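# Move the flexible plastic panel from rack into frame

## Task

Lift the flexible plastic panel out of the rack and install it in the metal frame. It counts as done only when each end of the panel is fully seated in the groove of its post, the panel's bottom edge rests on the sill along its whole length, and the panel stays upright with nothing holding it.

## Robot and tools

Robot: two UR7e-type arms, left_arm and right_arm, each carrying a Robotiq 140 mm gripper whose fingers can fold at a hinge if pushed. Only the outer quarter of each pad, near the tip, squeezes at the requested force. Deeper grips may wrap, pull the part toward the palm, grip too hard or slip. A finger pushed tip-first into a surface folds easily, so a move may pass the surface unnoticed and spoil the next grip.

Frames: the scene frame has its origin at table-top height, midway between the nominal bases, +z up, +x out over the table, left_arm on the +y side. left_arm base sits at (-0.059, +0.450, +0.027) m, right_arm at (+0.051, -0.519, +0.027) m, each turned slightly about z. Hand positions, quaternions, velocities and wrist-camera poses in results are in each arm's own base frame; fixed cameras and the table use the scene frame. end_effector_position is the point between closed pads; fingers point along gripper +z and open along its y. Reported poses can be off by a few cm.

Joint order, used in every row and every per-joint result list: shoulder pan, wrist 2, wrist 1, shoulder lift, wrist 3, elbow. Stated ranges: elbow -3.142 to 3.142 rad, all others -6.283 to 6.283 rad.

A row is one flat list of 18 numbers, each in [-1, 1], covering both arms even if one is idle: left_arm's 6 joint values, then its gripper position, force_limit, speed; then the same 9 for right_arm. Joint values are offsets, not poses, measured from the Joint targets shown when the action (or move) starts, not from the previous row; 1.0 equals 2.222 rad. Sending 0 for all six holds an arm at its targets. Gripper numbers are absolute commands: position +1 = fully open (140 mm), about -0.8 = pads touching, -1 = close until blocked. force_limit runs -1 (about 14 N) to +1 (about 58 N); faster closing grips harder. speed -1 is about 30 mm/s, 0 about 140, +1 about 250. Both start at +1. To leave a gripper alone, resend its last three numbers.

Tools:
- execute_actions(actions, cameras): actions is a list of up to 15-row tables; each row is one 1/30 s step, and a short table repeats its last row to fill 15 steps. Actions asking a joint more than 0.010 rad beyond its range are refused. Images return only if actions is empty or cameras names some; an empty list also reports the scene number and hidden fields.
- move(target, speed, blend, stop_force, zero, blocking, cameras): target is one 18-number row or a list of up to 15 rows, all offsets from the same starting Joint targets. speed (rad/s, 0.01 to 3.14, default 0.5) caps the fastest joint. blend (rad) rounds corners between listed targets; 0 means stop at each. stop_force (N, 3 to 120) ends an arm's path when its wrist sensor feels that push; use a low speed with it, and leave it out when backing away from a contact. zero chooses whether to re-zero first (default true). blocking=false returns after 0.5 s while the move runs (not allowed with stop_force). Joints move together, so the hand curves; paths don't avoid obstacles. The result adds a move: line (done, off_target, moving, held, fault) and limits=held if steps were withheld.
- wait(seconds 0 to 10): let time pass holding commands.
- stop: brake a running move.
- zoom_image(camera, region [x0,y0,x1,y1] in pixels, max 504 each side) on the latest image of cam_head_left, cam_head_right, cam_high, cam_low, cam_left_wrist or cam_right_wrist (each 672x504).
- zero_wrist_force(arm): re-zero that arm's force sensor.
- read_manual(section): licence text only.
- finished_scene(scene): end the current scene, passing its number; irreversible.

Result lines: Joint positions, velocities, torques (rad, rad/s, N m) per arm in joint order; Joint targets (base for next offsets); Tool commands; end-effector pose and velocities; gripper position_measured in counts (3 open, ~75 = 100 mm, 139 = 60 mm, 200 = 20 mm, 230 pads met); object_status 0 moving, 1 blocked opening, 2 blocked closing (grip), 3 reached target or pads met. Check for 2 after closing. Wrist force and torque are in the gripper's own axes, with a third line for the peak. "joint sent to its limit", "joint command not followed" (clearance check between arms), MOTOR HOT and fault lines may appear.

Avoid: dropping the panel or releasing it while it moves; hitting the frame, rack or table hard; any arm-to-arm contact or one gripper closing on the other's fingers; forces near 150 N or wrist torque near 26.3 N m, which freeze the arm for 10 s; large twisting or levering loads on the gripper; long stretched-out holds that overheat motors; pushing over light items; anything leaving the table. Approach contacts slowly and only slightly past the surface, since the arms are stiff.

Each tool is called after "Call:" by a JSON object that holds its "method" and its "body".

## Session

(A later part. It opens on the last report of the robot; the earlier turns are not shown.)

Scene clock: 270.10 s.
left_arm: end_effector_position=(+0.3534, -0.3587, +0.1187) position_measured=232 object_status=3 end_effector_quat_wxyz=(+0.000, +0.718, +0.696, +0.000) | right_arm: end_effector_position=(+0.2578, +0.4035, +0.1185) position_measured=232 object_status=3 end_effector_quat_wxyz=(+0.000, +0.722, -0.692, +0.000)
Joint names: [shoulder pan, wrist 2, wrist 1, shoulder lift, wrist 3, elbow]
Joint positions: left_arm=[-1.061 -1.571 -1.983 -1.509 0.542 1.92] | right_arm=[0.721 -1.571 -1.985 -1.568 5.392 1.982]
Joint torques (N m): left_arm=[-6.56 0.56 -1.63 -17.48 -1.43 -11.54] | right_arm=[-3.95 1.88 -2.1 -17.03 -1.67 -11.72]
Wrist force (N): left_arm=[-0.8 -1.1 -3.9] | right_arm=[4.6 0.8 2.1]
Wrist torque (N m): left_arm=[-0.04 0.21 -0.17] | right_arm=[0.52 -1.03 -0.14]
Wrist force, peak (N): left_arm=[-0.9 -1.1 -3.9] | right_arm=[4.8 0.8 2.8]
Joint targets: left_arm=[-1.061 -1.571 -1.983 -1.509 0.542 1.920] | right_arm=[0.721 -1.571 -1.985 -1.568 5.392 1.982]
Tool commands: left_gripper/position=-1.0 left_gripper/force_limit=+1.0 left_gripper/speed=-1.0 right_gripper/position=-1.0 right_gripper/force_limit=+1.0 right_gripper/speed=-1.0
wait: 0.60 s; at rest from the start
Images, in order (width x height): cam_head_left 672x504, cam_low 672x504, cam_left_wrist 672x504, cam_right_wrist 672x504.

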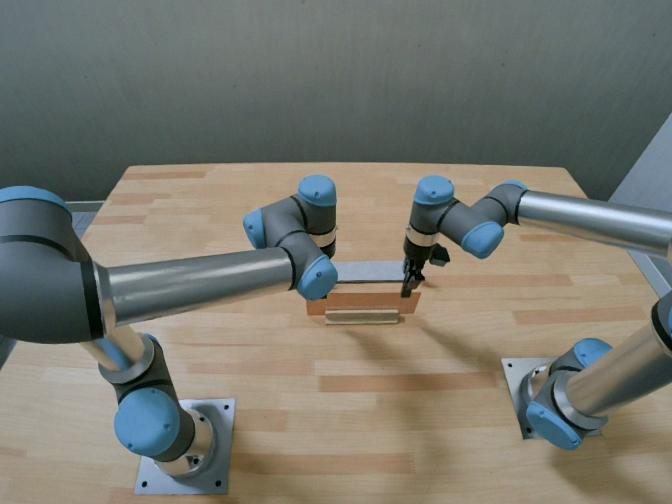

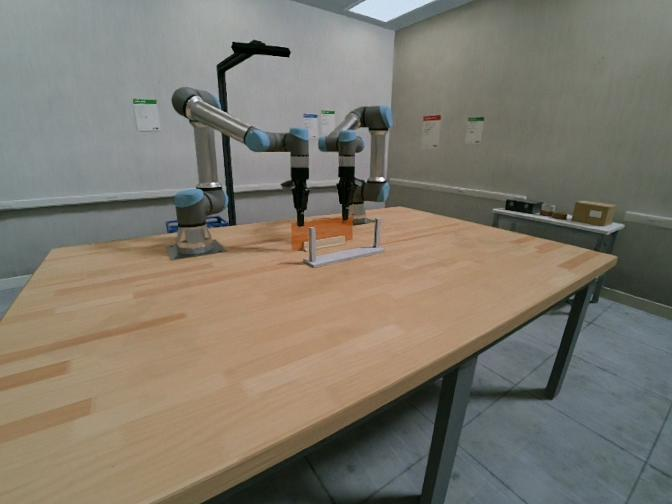

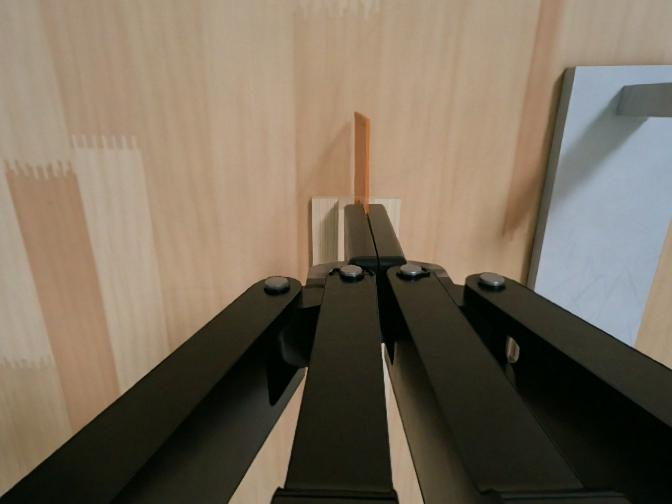

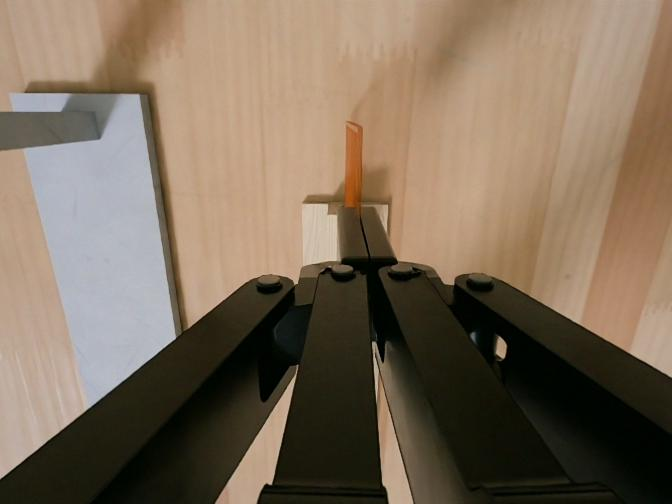

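Call:
{"method": "move", "body": {"target": [0, 0, 0.04822, -0.01559, 0, -0.03262, -1, 1, -1, 0, 0, 0.04934, -0.01601, 0, -0.03333, -1, 1, -1], "speed": 0.1, "cameras": ["cam_head_left", "cam_low", "cam_left_wrist", "cam_right_wrist"]}}

Call:
{"method": "zoom_image", "body": {"camera": "cam_low", "region": [270, 160, 410, 280]}}

Call:
{"method": "zoom_image", "body": {"camera": "cam_left_wrist", "region": [300, 90, 440, 290]}}

Call:
{"method": "zoom_image", "body": {"camera": "cam_right_wrist", "region": [290, 100, 430, 290]}}

Scene clock: 299.97 s.
left_arm: end_effector_position=(+0.3534, -0.3587, +0.1586) position_measured=232 object_status=3 end_effector_quat_wxyz=(+0.000, +0.718, +0.696, +0.000) | right_arm: end_effector_position=(+0.2578, +0.4035, +0.1584) position_measured=232 object_status=3 end_effector_quat_wxyz=(+0.000, +0.722, -0.692, +0.000)
Joint names: [shoulder pan, wrist 2, wrist 1, shoulder lift, wrist 3, elbow]
Joint positions: left_arm=[-1.061 -1.571 -1.876 -1.543 0.542 1.848] | right_arm=[0.721 -1.571 -1.875 -1.603 5.392 1.908]
Joint torques (N m): left_arm=[-5.46 0.58 -1.18 -39.92 -1.26 -35.92] | right_arm=[2.55 1.67 -1.49 -29.48 -1.62 -37.75]
Wrist force (N): left_arm=[-1.5 -1.1 -1.9] | right_arm=[4.1 0.8 4.0]
Wrist torque (N m): left_arm=[-0.02 0.21 -0.15] | right_arm=[0.48 -1.07 -0.15]
Wrist force, peak (N): left_arm=[-0.6 -0.7 -4.1] | right_arm=[7.2 0.9 3.9]
Joint targets: left_arm=[-1.061 -1.571 -1.876 -1.543 0.542 1.848] | right_arm=[0.721 -1.571 -1.875 -1.603 5.392 1.908]
move: done
Images, in order (width x height): cam_head_left 672x504, cam_low 672x504, cam_left_wrist 672x504, cam_right_wrist 672x504.

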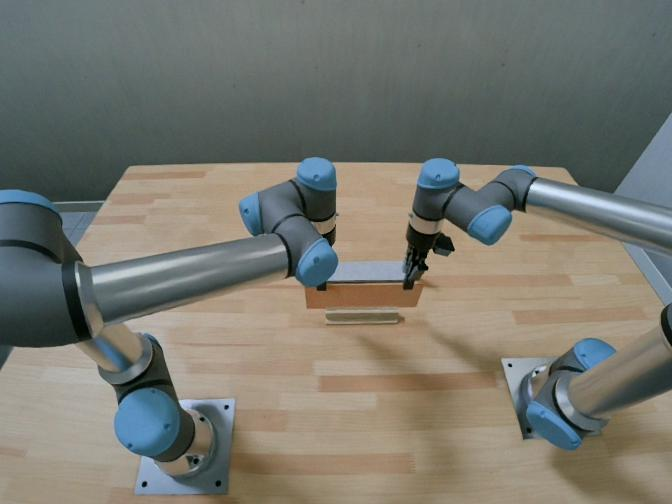

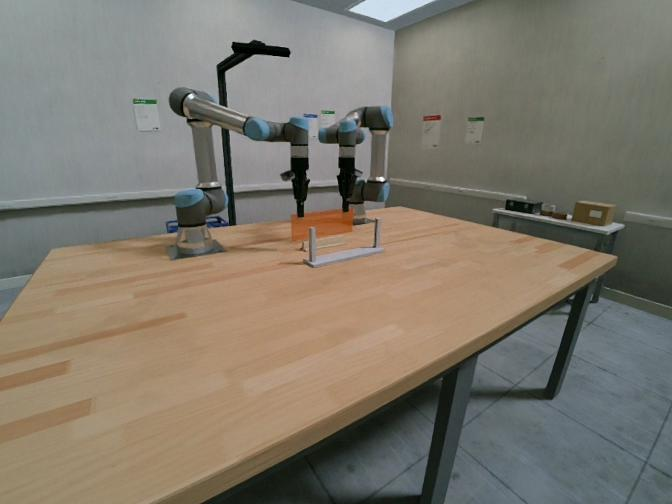

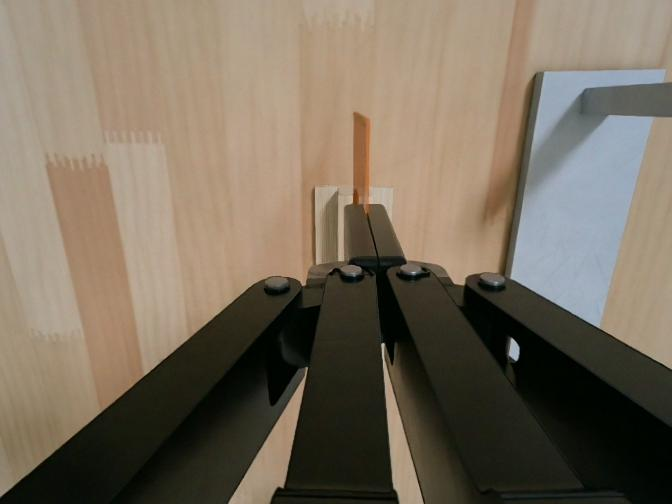

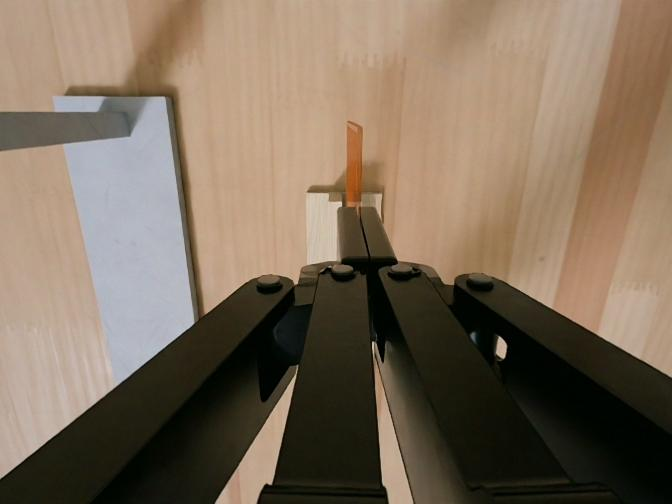

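Scaled by 3.600 from the camera's 672x504 image, which has a finer 960x720 frame.

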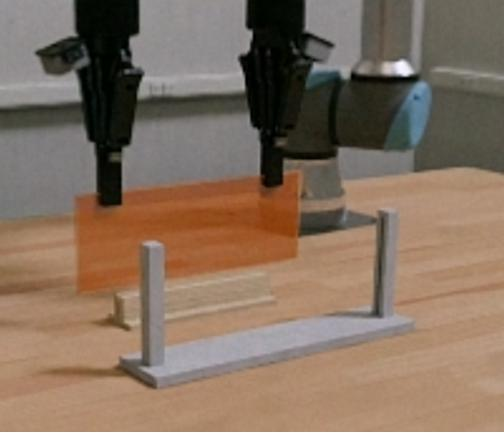

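Scaled by 2.520 from the camera's 672x504 image, which has a finer 960x720 frame.

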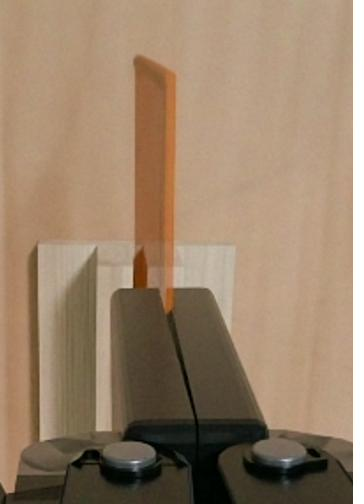

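Scaled by 2.653 from the camera's 672x504 image, which has a finer 960x720 frame.

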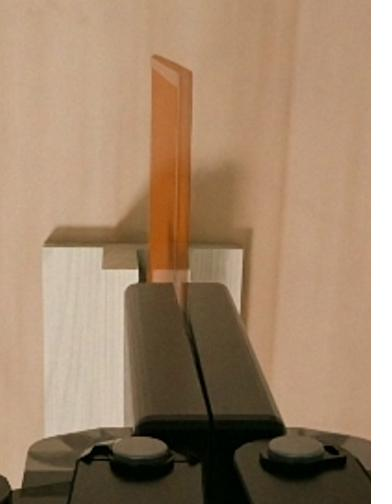

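Call:
{"method": "move", "body": {"target": [[0, 0, 0.017702, -0.004589, 0, -0.013113, -1, 1, -1, 0, 0, 0.018016, -0.004671, 0, -0.013346, -1, 1, -1], [-0.00003, 0, 0.017703, -0.004542, 0.022473, -0.013161, -1, 1, -1, 0.000047, 0, 0.018014, -0.004614, -0.022455, -0.0134, -1, 1, -1], [-0.000118, 0, 0.017706, -0.004402, 0.044886, -0.013304, -1, 1, -1, 0.000189, 0, 0.018005, -0.004444, -0.044816, -0.013561, -1, 1, -1], [-0.000472, 0, 0.017717, -0.003844, 0.089537, -0.013873, -1, 1, -1, 0.000752, 0, 0.017973, -0.003766, -0.089257, -0.014206, -1, 1, -1]], "speed": 0.15, "blend": 0.01, "cameras": ["cam_left_wrist", "cam_right_wrist", "cam_head_left"]}}

Call:
{"method": "zoom_image", "body": {"camera": "cam_left_wrist", "region": [280, 90, 460, 290]}}

Call:
{"method": "zoom_image", "body": {"camera": "cam_right_wrist", "region": [270, 100, 450, 290]}}

Scene clock: 354.07 s.
left_arm: end_effector_position=(+0.3534, -0.3597, +0.1736) position_measured=232 object_status=3 end_effector_quat_wxyz=(+0.000, +0.784, +0.621, +0.000) | right_arm: end_effector_position=(+0.2577, +0.4045, +0.1734) position_measured=232 object_status=3 end_effector_quat_wxyz=(+0.000, +0.787, -0.617, +0.000)
Joint names: [shoulder pan, wrist 2, wrist 1, shoulder lift, wrist 3, elbow]
Joint positions: left_arm=[-1.062 -1.571 -1.836 -1.552 0.74 1.817] | right_arm=[0.722 -1.571 -1.835 -1.612 5.194 1.876]
Joint torques (N m): left_arm=[-8.6 0.46 -1.64 -16.05 1.38 -37.07] | right_arm=[12.46 1.54 -4.5 -16.3 -1.78 -39.66]
Wrist force (N): left_arm=[0.6 -1.3 -2.0] | right_arm=[5.3 1.0 3.9]
Wrist torque (N m): left_arm=[-0.02 0.18 -0.35] | right_arm=[0.44 -0.89 -0.04]
Wrist force, peak (N): left_arm=[-1.1 -1.1 -2.6] | right_arm=[5.4 1.0 4.2]
Joint targets: left_arm=[-1.062 -1.571 -1.836 -1.552 0.740 1.817] | right_arm=[0.722 -1.571 -1.835 -1.611 5.193 1.876]
move: done
Images, in order (width x height): cam_head_left 672x504, cam_left_wrist 672x504, cam_right_wrist 672x504.

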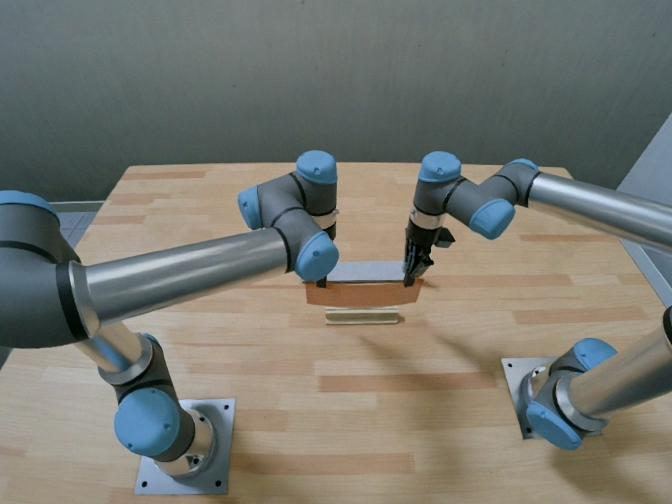

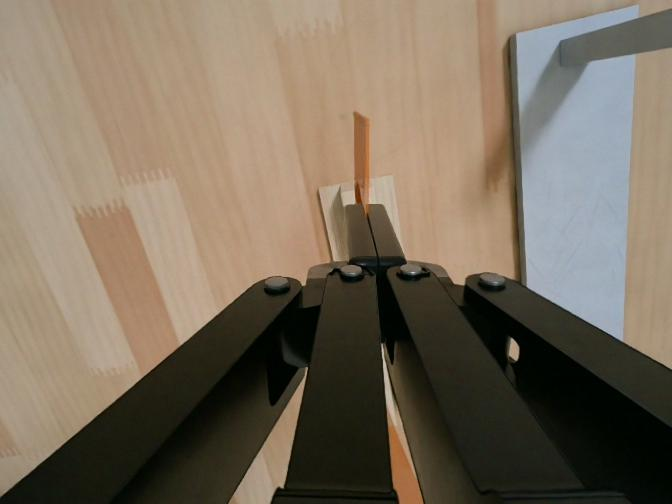

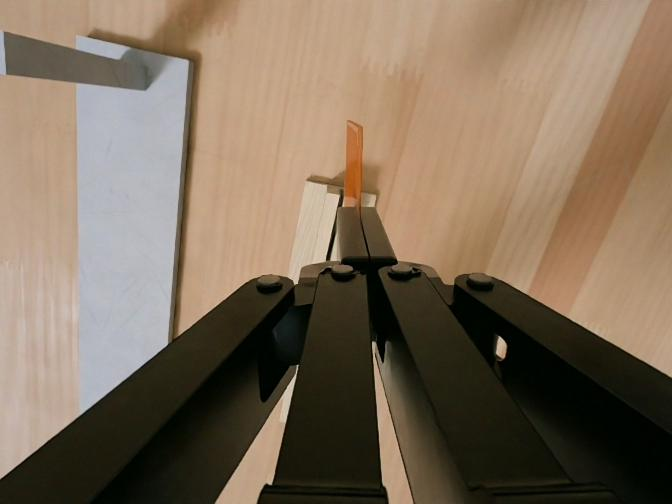

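Scaled by 2.520 from the camera's 672x504 image, which has a finer 960x720 frame.

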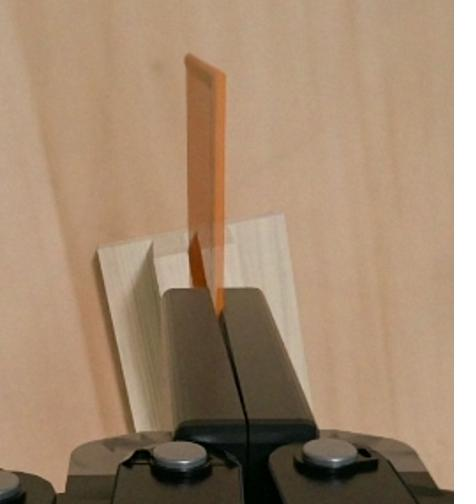

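Scaled by 2.653 from the camera's 672x504 image, which has a finer 960x720 frame.

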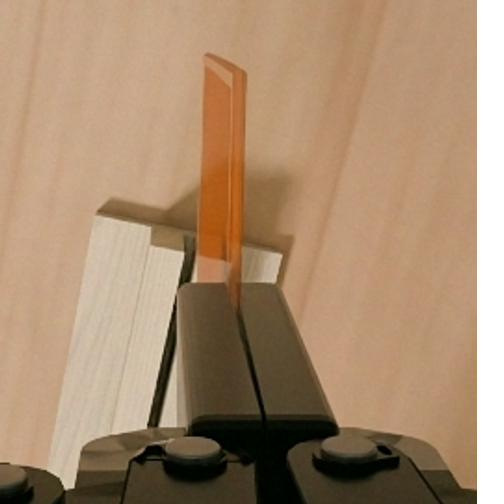

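Call:
{"method": "move", "body": {"target": [[-0.000586, 0, 0.000018, 0.000927, 0.044418, -0.000945, -1, 1, -1, 0.000936, 0, -0.000055, 0.001125, -0.044069, -0.00107, -1, 1, -1], [-0.001401, 0, 0.000043, 0.002216, 0.088608, -0.002258, -1, 1, -1, 0.002236, 0, -0.000131, 0.002688, -0.087773, -0.002557, -1, 1, -1], [-0.002439, 0, 0.000075, 0.003856, 0.132574, -0.003931, -1, 1, -1, 0.003892, 0, -0.000227, 0.004678, -0.131121, -0.004451, -1, 1, -1], [-0.00304, 0, 0.000094, 0.004806, 0.154476, -0.004899, -1, 1, -1, 0.004851, 0, -0.000283, 0.00583, -0.152665, -0.005547, -1, 1, -1]], "speed": 0.2, "blend": 0.01, "cameras": ["cam_left_wrist", "cam_right_wrist", "cam_high"]}}

Call:
{"method": "zoom_image", "body": {"camera": "cam_high", "region": [340, 190, 480, 360]}}

Call:
{"method": "zoom_image", "body": {"camera": "cam_left_wrist", "region": [280, 90, 460, 290]}}

Call:
{"method": "zoom_image", "body": {"camera": "cam_right_wrist", "region": [270, 100, 450, 290]}}

Scene clock: 369.67 s.
left_arm: end_effector_position=(+0.3531, -0.3661, +0.1736) position_measured=232 object_status=3 end_effector_quat_wxyz=(+0.000, +0.880, +0.475, +0.000) | right_arm: end_effector_position=(+0.2574, +0.4109, +0.1733) position_measured=232 object_status=3 end_effector_quat_wxyz=(+0.000, +0.882, -0.471, +0.000)
Joint names: [shoulder pan, wrist 2, wrist 1, shoulder lift, wrist 3, elbow]
Joint positions: left_arm=[-1.069 -1.571 -1.836 -1.541 1.083 1.806] | right_arm=[0.733 -1.571 -1.836 -1.599 4.855 1.864]
Joint torques (N m): left_arm=[-9.02 0.57 -2.76 -16.61 1.33 -38.65] | right_arm=[13.28 1.17 -6.23 -16.92 -1.76 -40.71]
Wrist force (N): left_arm=[4.2 -3.6 -1.9] | right_arm=[8.2 3.2 4.1]
Wrist torque (N m): left_arm=[0.09 0.23 -0.44] | right_arm=[0.25 -0.67 0.04]
Wrist force, peak (N): left_arm=[4.2 -3.5 -2.2] | right_arm=[8.5 3.2 4.2]
Joint targets: left_arm=[-1.069 -1.571 -1.836 -1.541 1.084 1.806] | right_arm=[0.733 -1.571 -1.836 -1.599 4.854 1.864]
move: done
Images, in order (width x height): cam_high 672x504, cam_left_wrist 672x504, cam_right_wrist 672x504.

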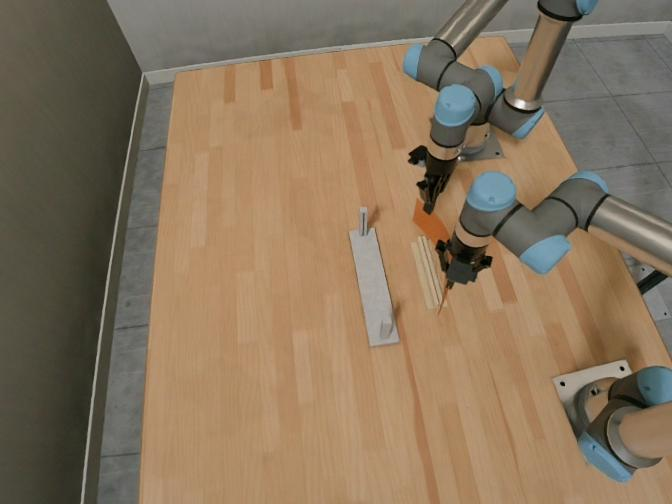

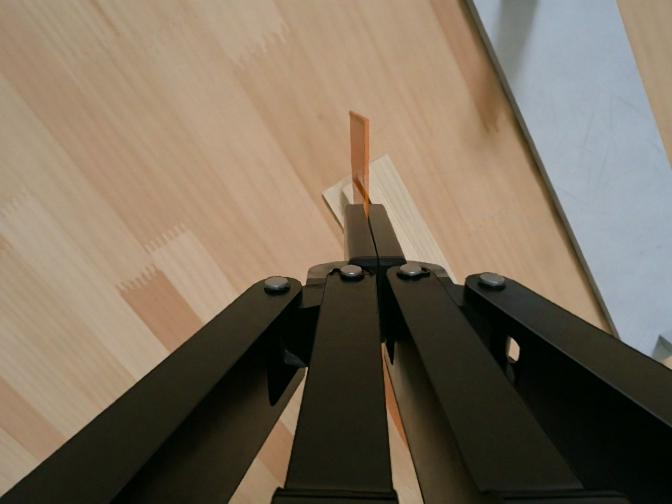

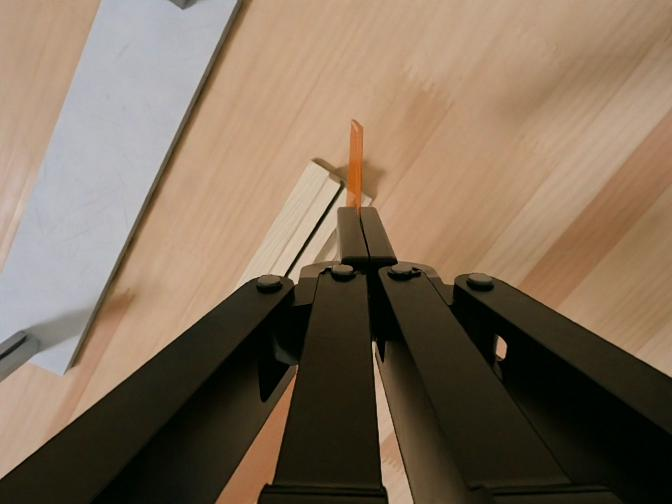

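Scaled by 2.965 from the camera's 672x504 image, which has a finer 960x720 frame.

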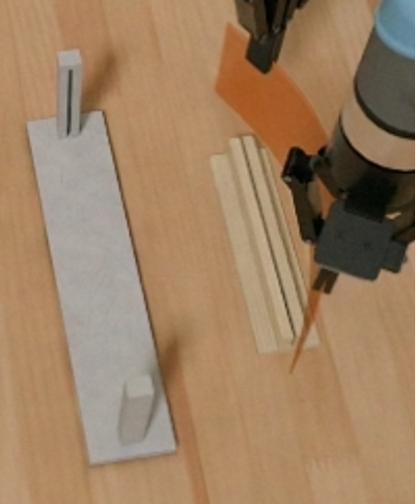

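Scaled by 2.520 from the camera's 672x504 image, which has a finer 960x720 frame.

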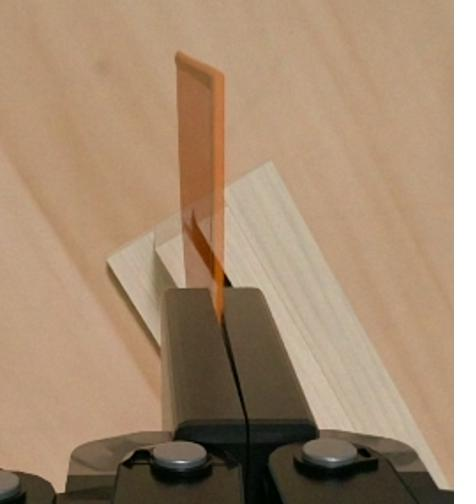

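Scaled by 2.653 from the camera's 672x504 image, which has a finer 960x720 frame.

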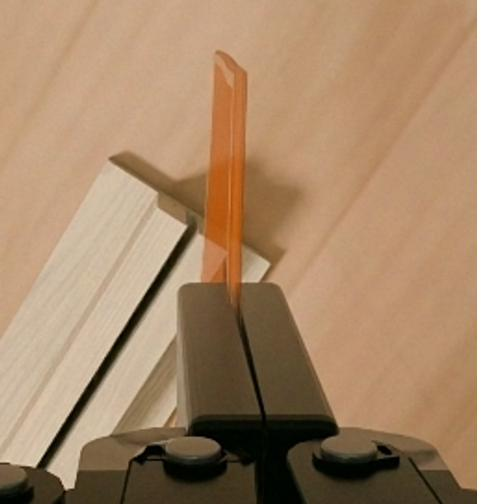

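Call:
{"method": "move", "body": {"target": [[0.038016, 0, 0.003127, 0.038535, 0.038016, -0.041662, -1, 1, -1, -0.027409, 0, 0.000385, 0.034354, -0.027409, -0.034739, -1, 1, -1], [0.071532, 0, 0.010279, 0.078702, 0.071532, -0.088981, -1, 1, -1, -0.050885, 0, 0.004022, 0.070944, -0.050885, -0.074966, -1, 1, -1]], "speed": 0.15, "blend": 0.02, "cameras": ["cam_left_wrist", "cam_right_wrist", "cam_high"]}}

Call:
{"method": "zoom_image", "body": {"camera": "cam_high", "region": [320, 190, 480, 360]}}

Call:
{"method": "zoom_image", "body": {"camera": "cam_left_wrist", "region": [280, 0, 580, 290]}}

Call:
{"method": "zoom_image", "body": {"camera": "cam_right_wrist", "region": [100, 0, 400, 290]}}

Scene clock: 398.73 s.
left_arm: end_effector_position=(+0.4531, -0.3656, +0.1736) position_measured=232 object_status=3 end_effector_quat_wxyz=(+0.000, +0.880, +0.475, +0.000) | right_arm: end_effector_position=(+0.3571, +0.4186, +0.1733) position_measured=232 object_status=3 end_effector_quat_wxyz=(+0.000, +0.882, -0.470, +0.000)
Joint names: [shoulder pan, wrist 2, wrist 1, shoulder lift, wrist 3, elbow]
Joint positions: left_arm=[-0.91 -1.571 -1.813 -1.367 1.242 1.609] | right_arm=[0.62 -1.571 -1.827 -1.441 4.741 1.698]
Joint torques (N m): left_arm=[7.51 0.57 -2.5 -25.12 1.67 -37.6] | right_arm=[-6.68 0.9 -2.52 -23.6 -1.97 -39.95]
Wrist force (N): left_arm=[2.8 -3.2 -2.0] | right_arm=[7.3 2.6 4.0]
Wrist torque (N m): left_arm=[0.02 0.27 -0.49] | right_arm=[0.27 -0.72 0.08]
Wrist force, peak (N): left_arm=[6.1 -4.6 -2.3] | right_arm=[10.0 4.0 4.3]
Joint targets: left_arm=[-0.910 -1.571 -1.813 -1.366 1.243 1.608] | right_arm=[0.620 -1.571 -1.827 -1.441 4.741 1.697]
move: done
Images, in order (width x height): cam_high 672x504, cam_left_wrist 672x504, cam_right_wrist 672x504.

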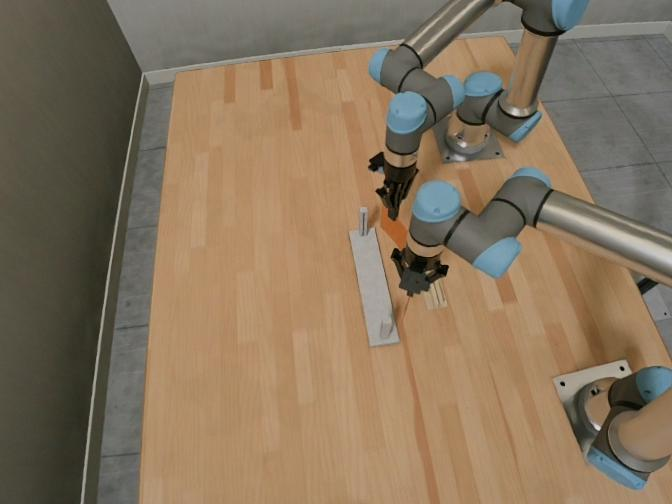

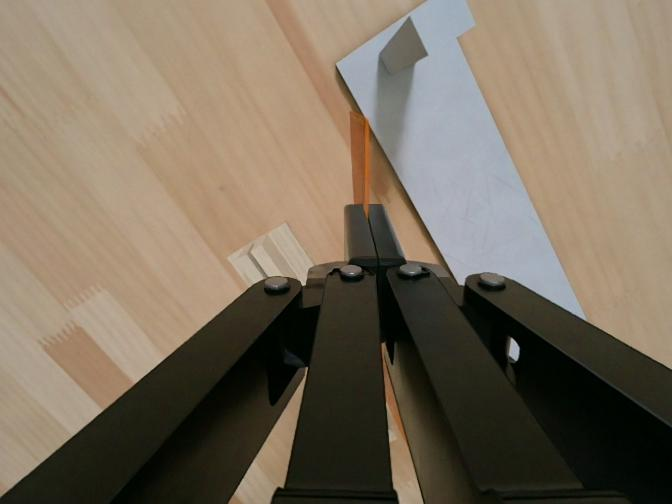

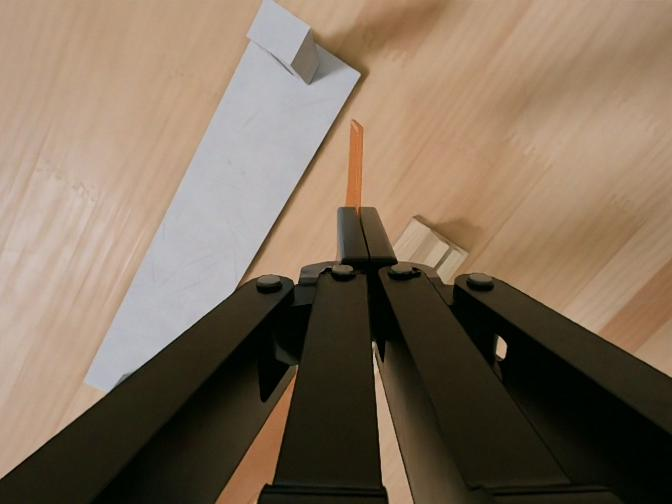

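Scaled by 2.965 from the camera's 672x504 image, which has a finer 960x720 frame.

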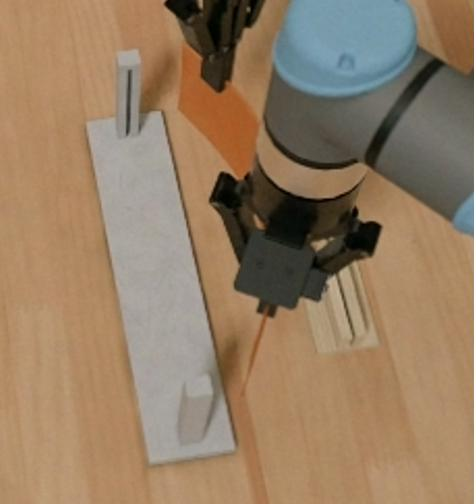

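Scaled by 1.680 from the camera's 672x504 image, which has a finer 960x720 frame.

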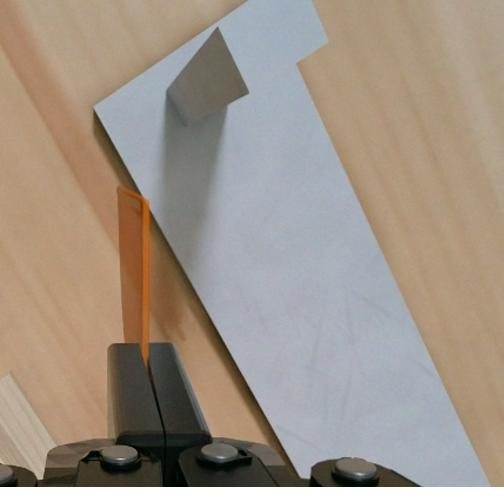

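Scaled by 1.680 from the camera's 672x504 image, which has a finer 960x720 frame.

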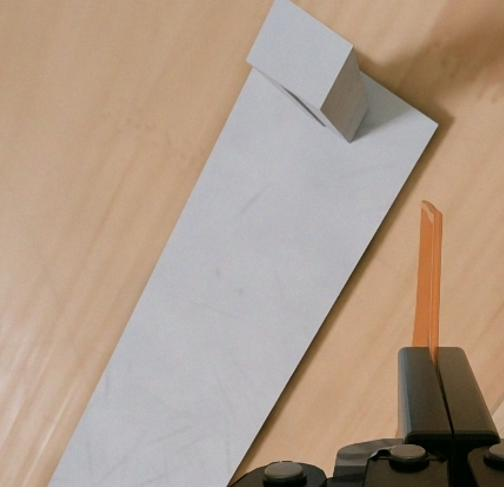

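Call:
{"method": "move", "body": {"target": [0.027156, 0, 0.010793, 0.039492, 0.027156, -0.050286, -1, 1, -1, -0.019581, 0, 0.006575, 0.035077, -0.019581, -0.041652, -1, 1, -1], "speed": 0.08, "cameras": ["cam_left_wrist", "cam_right_wrist", "cam_low"]}}

Call:
{"method": "zoom_image", "body": {"camera": "cam_left_wrist", "region": [280, 0, 480, 200]}}

Call:
{"method": "zoom_image", "body": {"camera": "cam_right_wrist", "region": [240, 0, 440, 200]}}

Call:
{"method": "zoom_image", "body": {"camera": "cam_low", "region": [270, 160, 410, 280]}}

Scene clock: 450.20 s.
left_arm: end_effector_position=(+0.4996, -0.3663, +0.1736) position_measured=232 object_status=3 end_effector_quat_wxyz=(+0.000, +0.880, +0.475, +0.000) | right_arm: end_effector_position=(+0.4035, +0.4212, +0.1733) position_measured=232 object_status=3 end_effector_quat_wxyz=(+0.000, +0.882, -0.470, +0.000)
Joint names: [shoulder pan, wrist 2, wrist 1, shoulder lift, wrist 3, elbow]
Joint positions: left_arm=[-0.85 -1.571 -1.789 -1.279 1.303 1.497] | right_arm=[0.577 -1.571 -1.812 -1.363 4.698 1.605]
Joint torques (N m): left_arm=[7.95 0.44 -2.11 -29.32 1.76 -38.6] | right_arm=[-8.25 0.64 -2.23 -27.86 -2.29 -40.96]
Wrist force (N): left_arm=[2.2 -3.1 -1.9] | right_arm=[7.2 2.3 4.2]
Wrist torque (N m): left_arm=[-0.04 0.25 -0.55] | right_arm=[0.31 -0.81 0.09]
Wrist force, peak (N): left_arm=[4.4 -4.1 -2.0] | right_arm=[8.6 3.2 4.1]
Joint targets: left_arm=[-0.849 -1.571 -1.789 -1.279 1.303 1.497] | right_arm=[0.576 -1.571 -1.812 -1.363 4.698 1.605]
move: done
Images, in order (width x height): cam_low 672x504, cam_left_wrist 672x504, cam_right_wrist 672x504.

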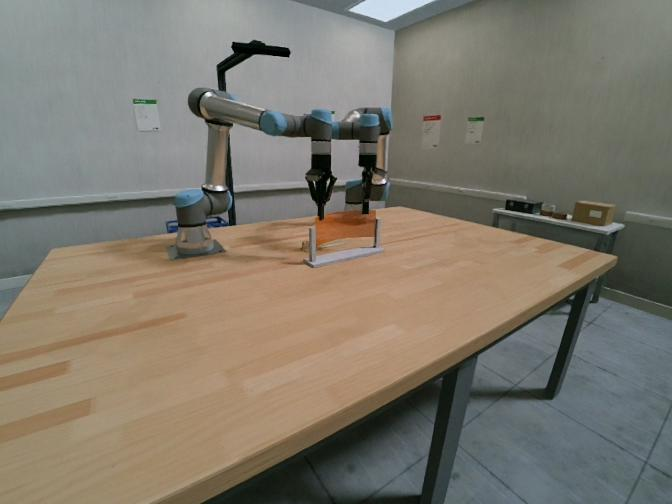

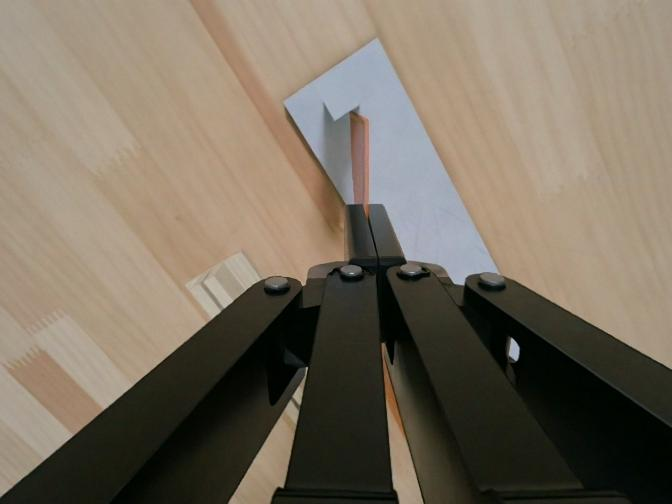

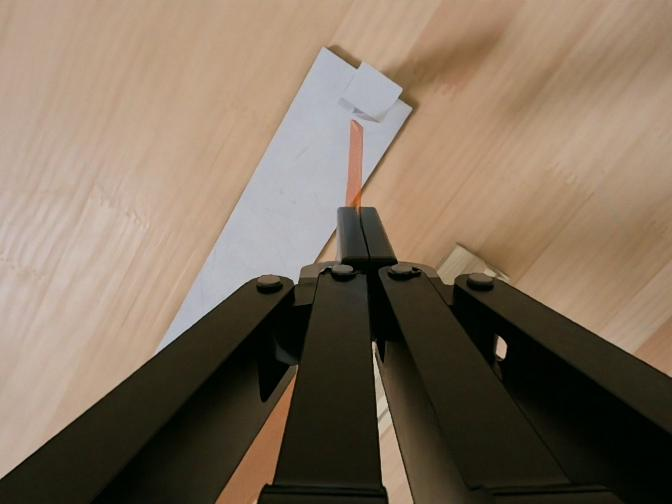

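Scaled by 2.520 from the camera's 672x504 image, which has a finer 960x720 frame.

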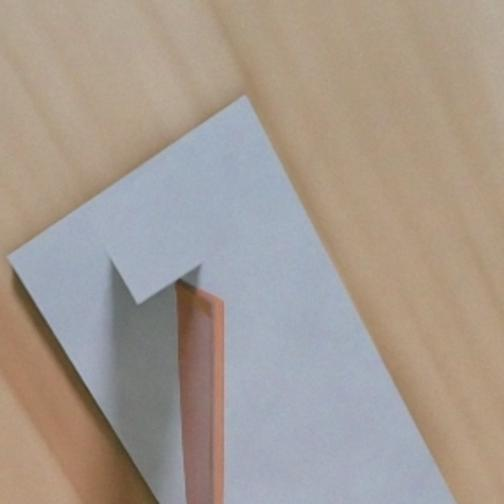

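Scaled by 2.520 from the camera's 672x504 image, which has a finer 960x720 frame.

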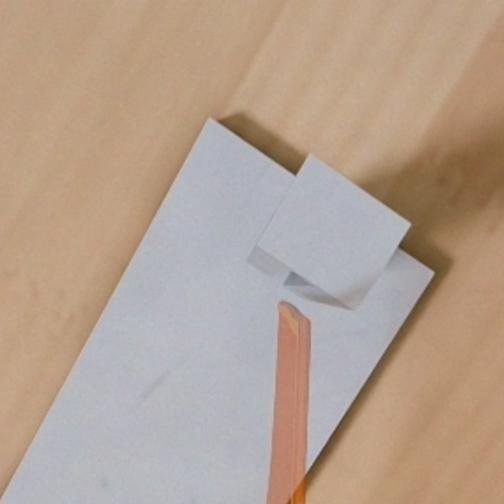

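Scaled by 3.600 from the camera's 672x504 image, which has a finer 960x720 frame.

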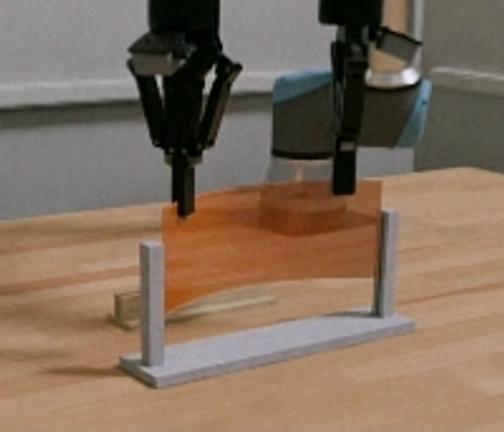

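Call:
{"method": "move", "body": {"target": [0.000813, 0, -0.043371, 0.012431, 0.000813, 0.030941, -1, 1, -1, -0.000605, 0, -0.044615, 0.013331, -0.000605, 0.031284, -1, 1, -1], "speed": 0.08, "cameras": ["cam_left_wrist", "cam_right_wrist", "cam_low"]}}

Call:
{"method": "zoom_image", "body": {"camera": "cam_left_wrist", "region": [280, 20, 460, 200]}}

Call:
{"method": "zoom_image", "body": {"camera": "cam_right_wrist", "region": [260, 30, 440, 210]}}

Call:
{"method": "zoom_image", "body": {"camera": "cam_low", "region": [270, 160, 410, 280]}}

Scene clock: 475.47 s.
left_arm: end_effector_position=(+0.5013, -0.3664, +0.1337) position_measured=232 object_status=3 end_effector_quat_wxyz=(+0.000, +0.880, +0.475, +0.000) | right_arm: end_effector_position=(+0.4052, +0.4213, +0.1334) position_measured=232 object_status=3 end_effector_quat_wxyz=(+0.000, +0.882, -0.470, +0.000)
Joint names: [shoulder pan, wrist 2, wrist 1, shoulder lift, wrist 3, elbow]
Joint positions: left_arm=[-0.848 -1.571 -1.885 -1.251 1.305 1.565] | right_arm=[0.575 -1.571 -1.911 -1.333 4.696 1.674]
Joint torques (N m): left_arm=[9.18 0.37 -4.53 -30.5 1.6 -13.16] | right_arm=[-7.98 0.41 -5.45 -27.33 -2.06 -12.59]
Wrist force (N): left_arm=[2.0 -3.1 -1.8] | right_arm=[6.9 2.4 3.9]
Wrist torque (N m): left_arm=[-0.07 0.27 -0.54] | right_arm=[0.35 -0.80 0.10]
Wrist force, peak (N): left_arm=[3.0 -3.5 -2.3] | right_arm=[7.8 2.7 4.3]
Joint targets: left_arm=[-0.848 -1.571 -1.886 -1.251 1.305 1.565] | right_arm=[0.575 -1.571 -1.911 -1.333 4.696 1.674]
move: done
Images, in order (width x height): cam_low 672x504, cam_left_wrist 672x504, cam_right_wrist 672x504.

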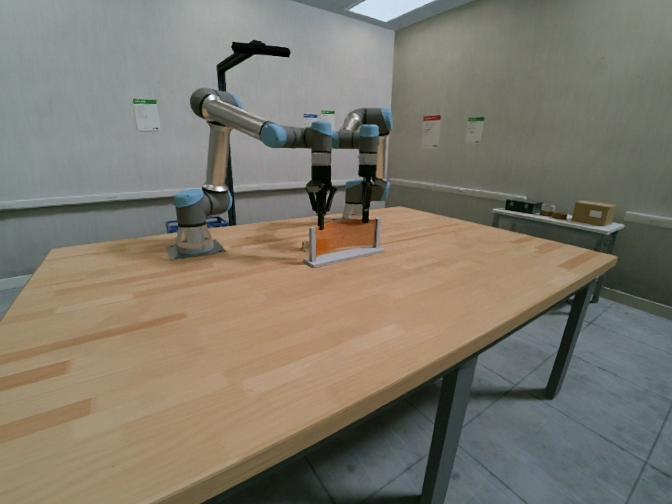

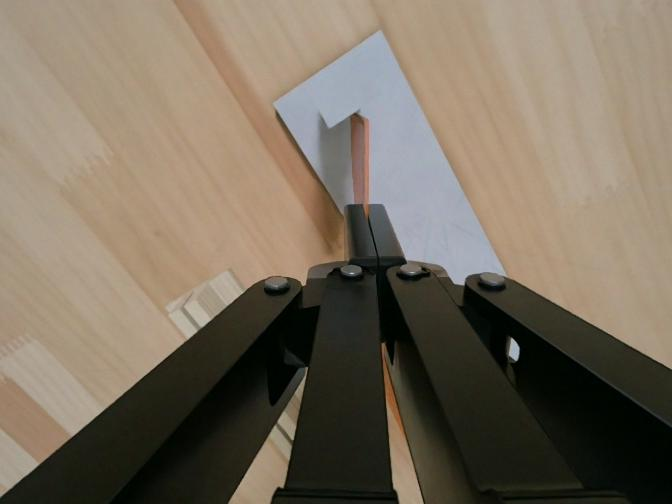

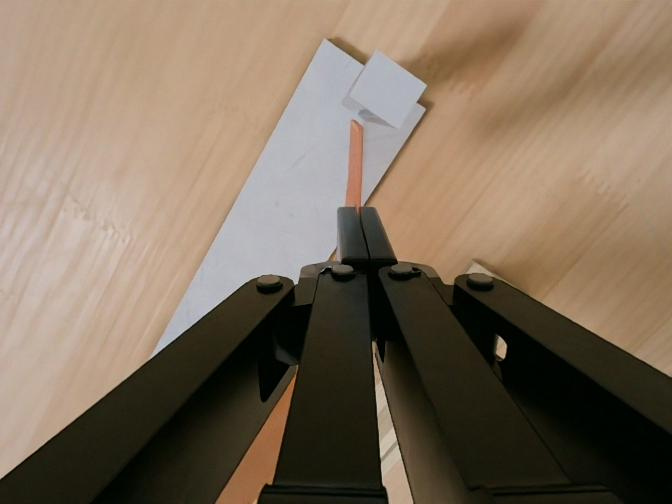

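Scaled by 2.800 from the camera's 672x504 image, which has a finer 960x720 frame.

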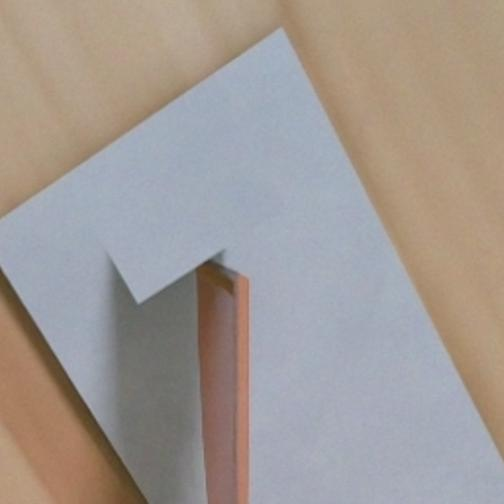

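Scaled by 2.800 from the camera's 672x504 image, which has a finer 960x720 frame.

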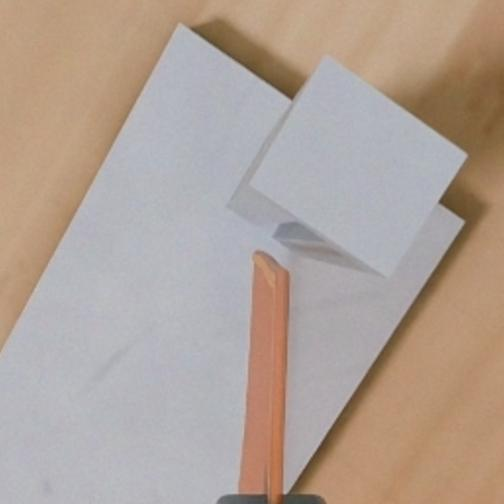

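Scaled by 3.600 from the camera's 672x504 image, which has a finer 960x720 frame.

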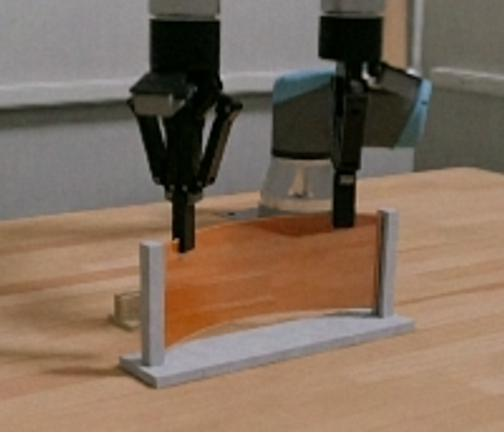

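Call:
{"method": "move", "body": {"target": [0, 0, -0.015224, 0.00482, 0, 0.010404, -1, 1, -1, 0, 0, -0.0157, 0.005238, 0, 0.010462, -1, 1, -1], "speed": 0.012, "stop_force": 3, "cameras": ["cam_left_wrist", "cam_right_wrist", "cam_low"]}}

Call:
{"method": "zoom_image", "body": {"camera": "cam_low", "region": [280, 190, 400, 280]}}

Scene clock: 492.50 s.
left_arm: end_effector_position=(+0.5013, -0.3664, +0.1230) position_measured=232 object_status=3 end_effector_quat_wxyz=(+0.000, +0.880, +0.475, +0.000) | right_arm: end_effector_position=(+0.4052, +0.4213, +0.1228) position_measured=232 object_status=3 end_effector_quat_wxyz=(+0.000, +0.882, -0.470, +0.000)
Joint names: [shoulder pan, wrist 2, wrist 1, shoulder lift, wrist 3, elbow]
Joint positions: left_arm=[-0.848 -1.571 -1.911 -1.243 1.305 1.583] | right_arm=[0.575 -1.571 -1.937 -1.325 4.696 1.692]
Joint torques (N m): left_arm=[6.86 0.57 -2.12 -52.15 1.62 -35.97] | right_arm=[-6.41 0.24 -2.08 -39.95 -2.03 -37.91]
Wrist force (N): left_arm=[3.2 -3.3 -4.9] | right_arm=[7.5 2.3 0.7]
Wrist torque (N m): left_arm=[-0.08 0.18 -0.53] | right_arm=[0.30 -0.83 0.09]
Wrist force, peak (N): left_arm=[3.5 -3.1 -7.0] | right_arm=[7.1 2.1 4.2]
Joint targets: left_arm=[-0.848 -1.571 -1.911 -1.243 1.305 1.583] | right_arm=[0.575 -1.571 -1.937 -1.325 4.696 1.692]
move: contact (left_arm, right_arm)
Images, in order (width x height): cam_low 672x504, cam_left_wrist 672x504, cam_right_wrist 672x504.

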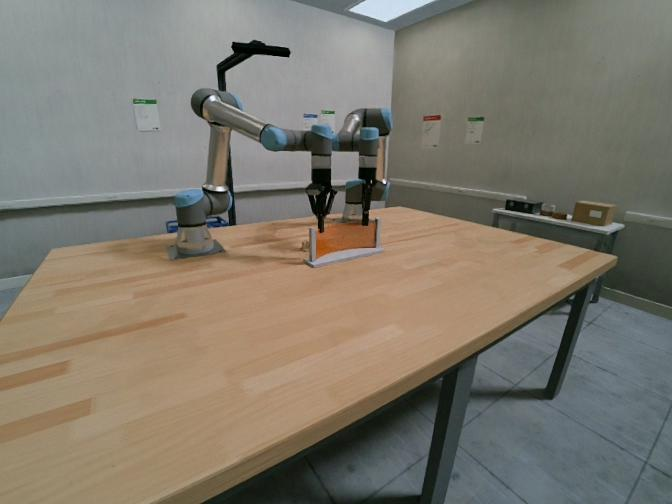

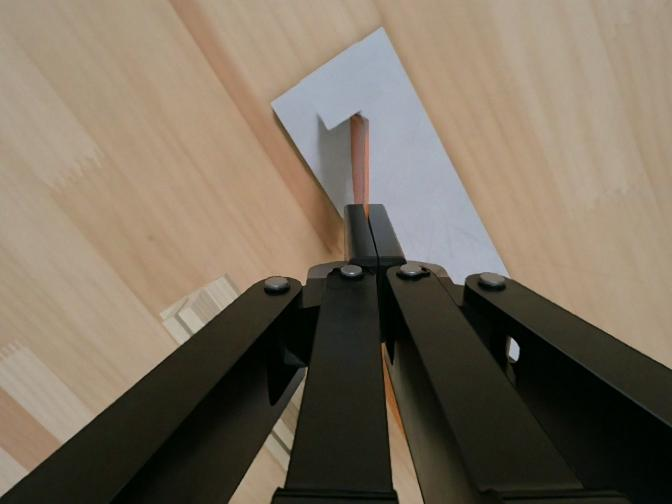

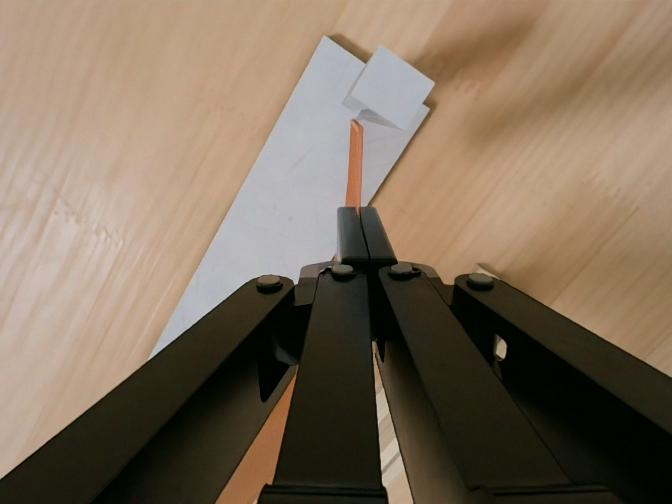

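Scaled by 4.200 from the camera's 672x504 image, which has a finer 960x720 frame.

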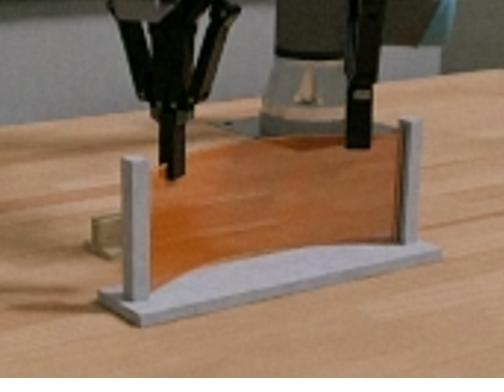

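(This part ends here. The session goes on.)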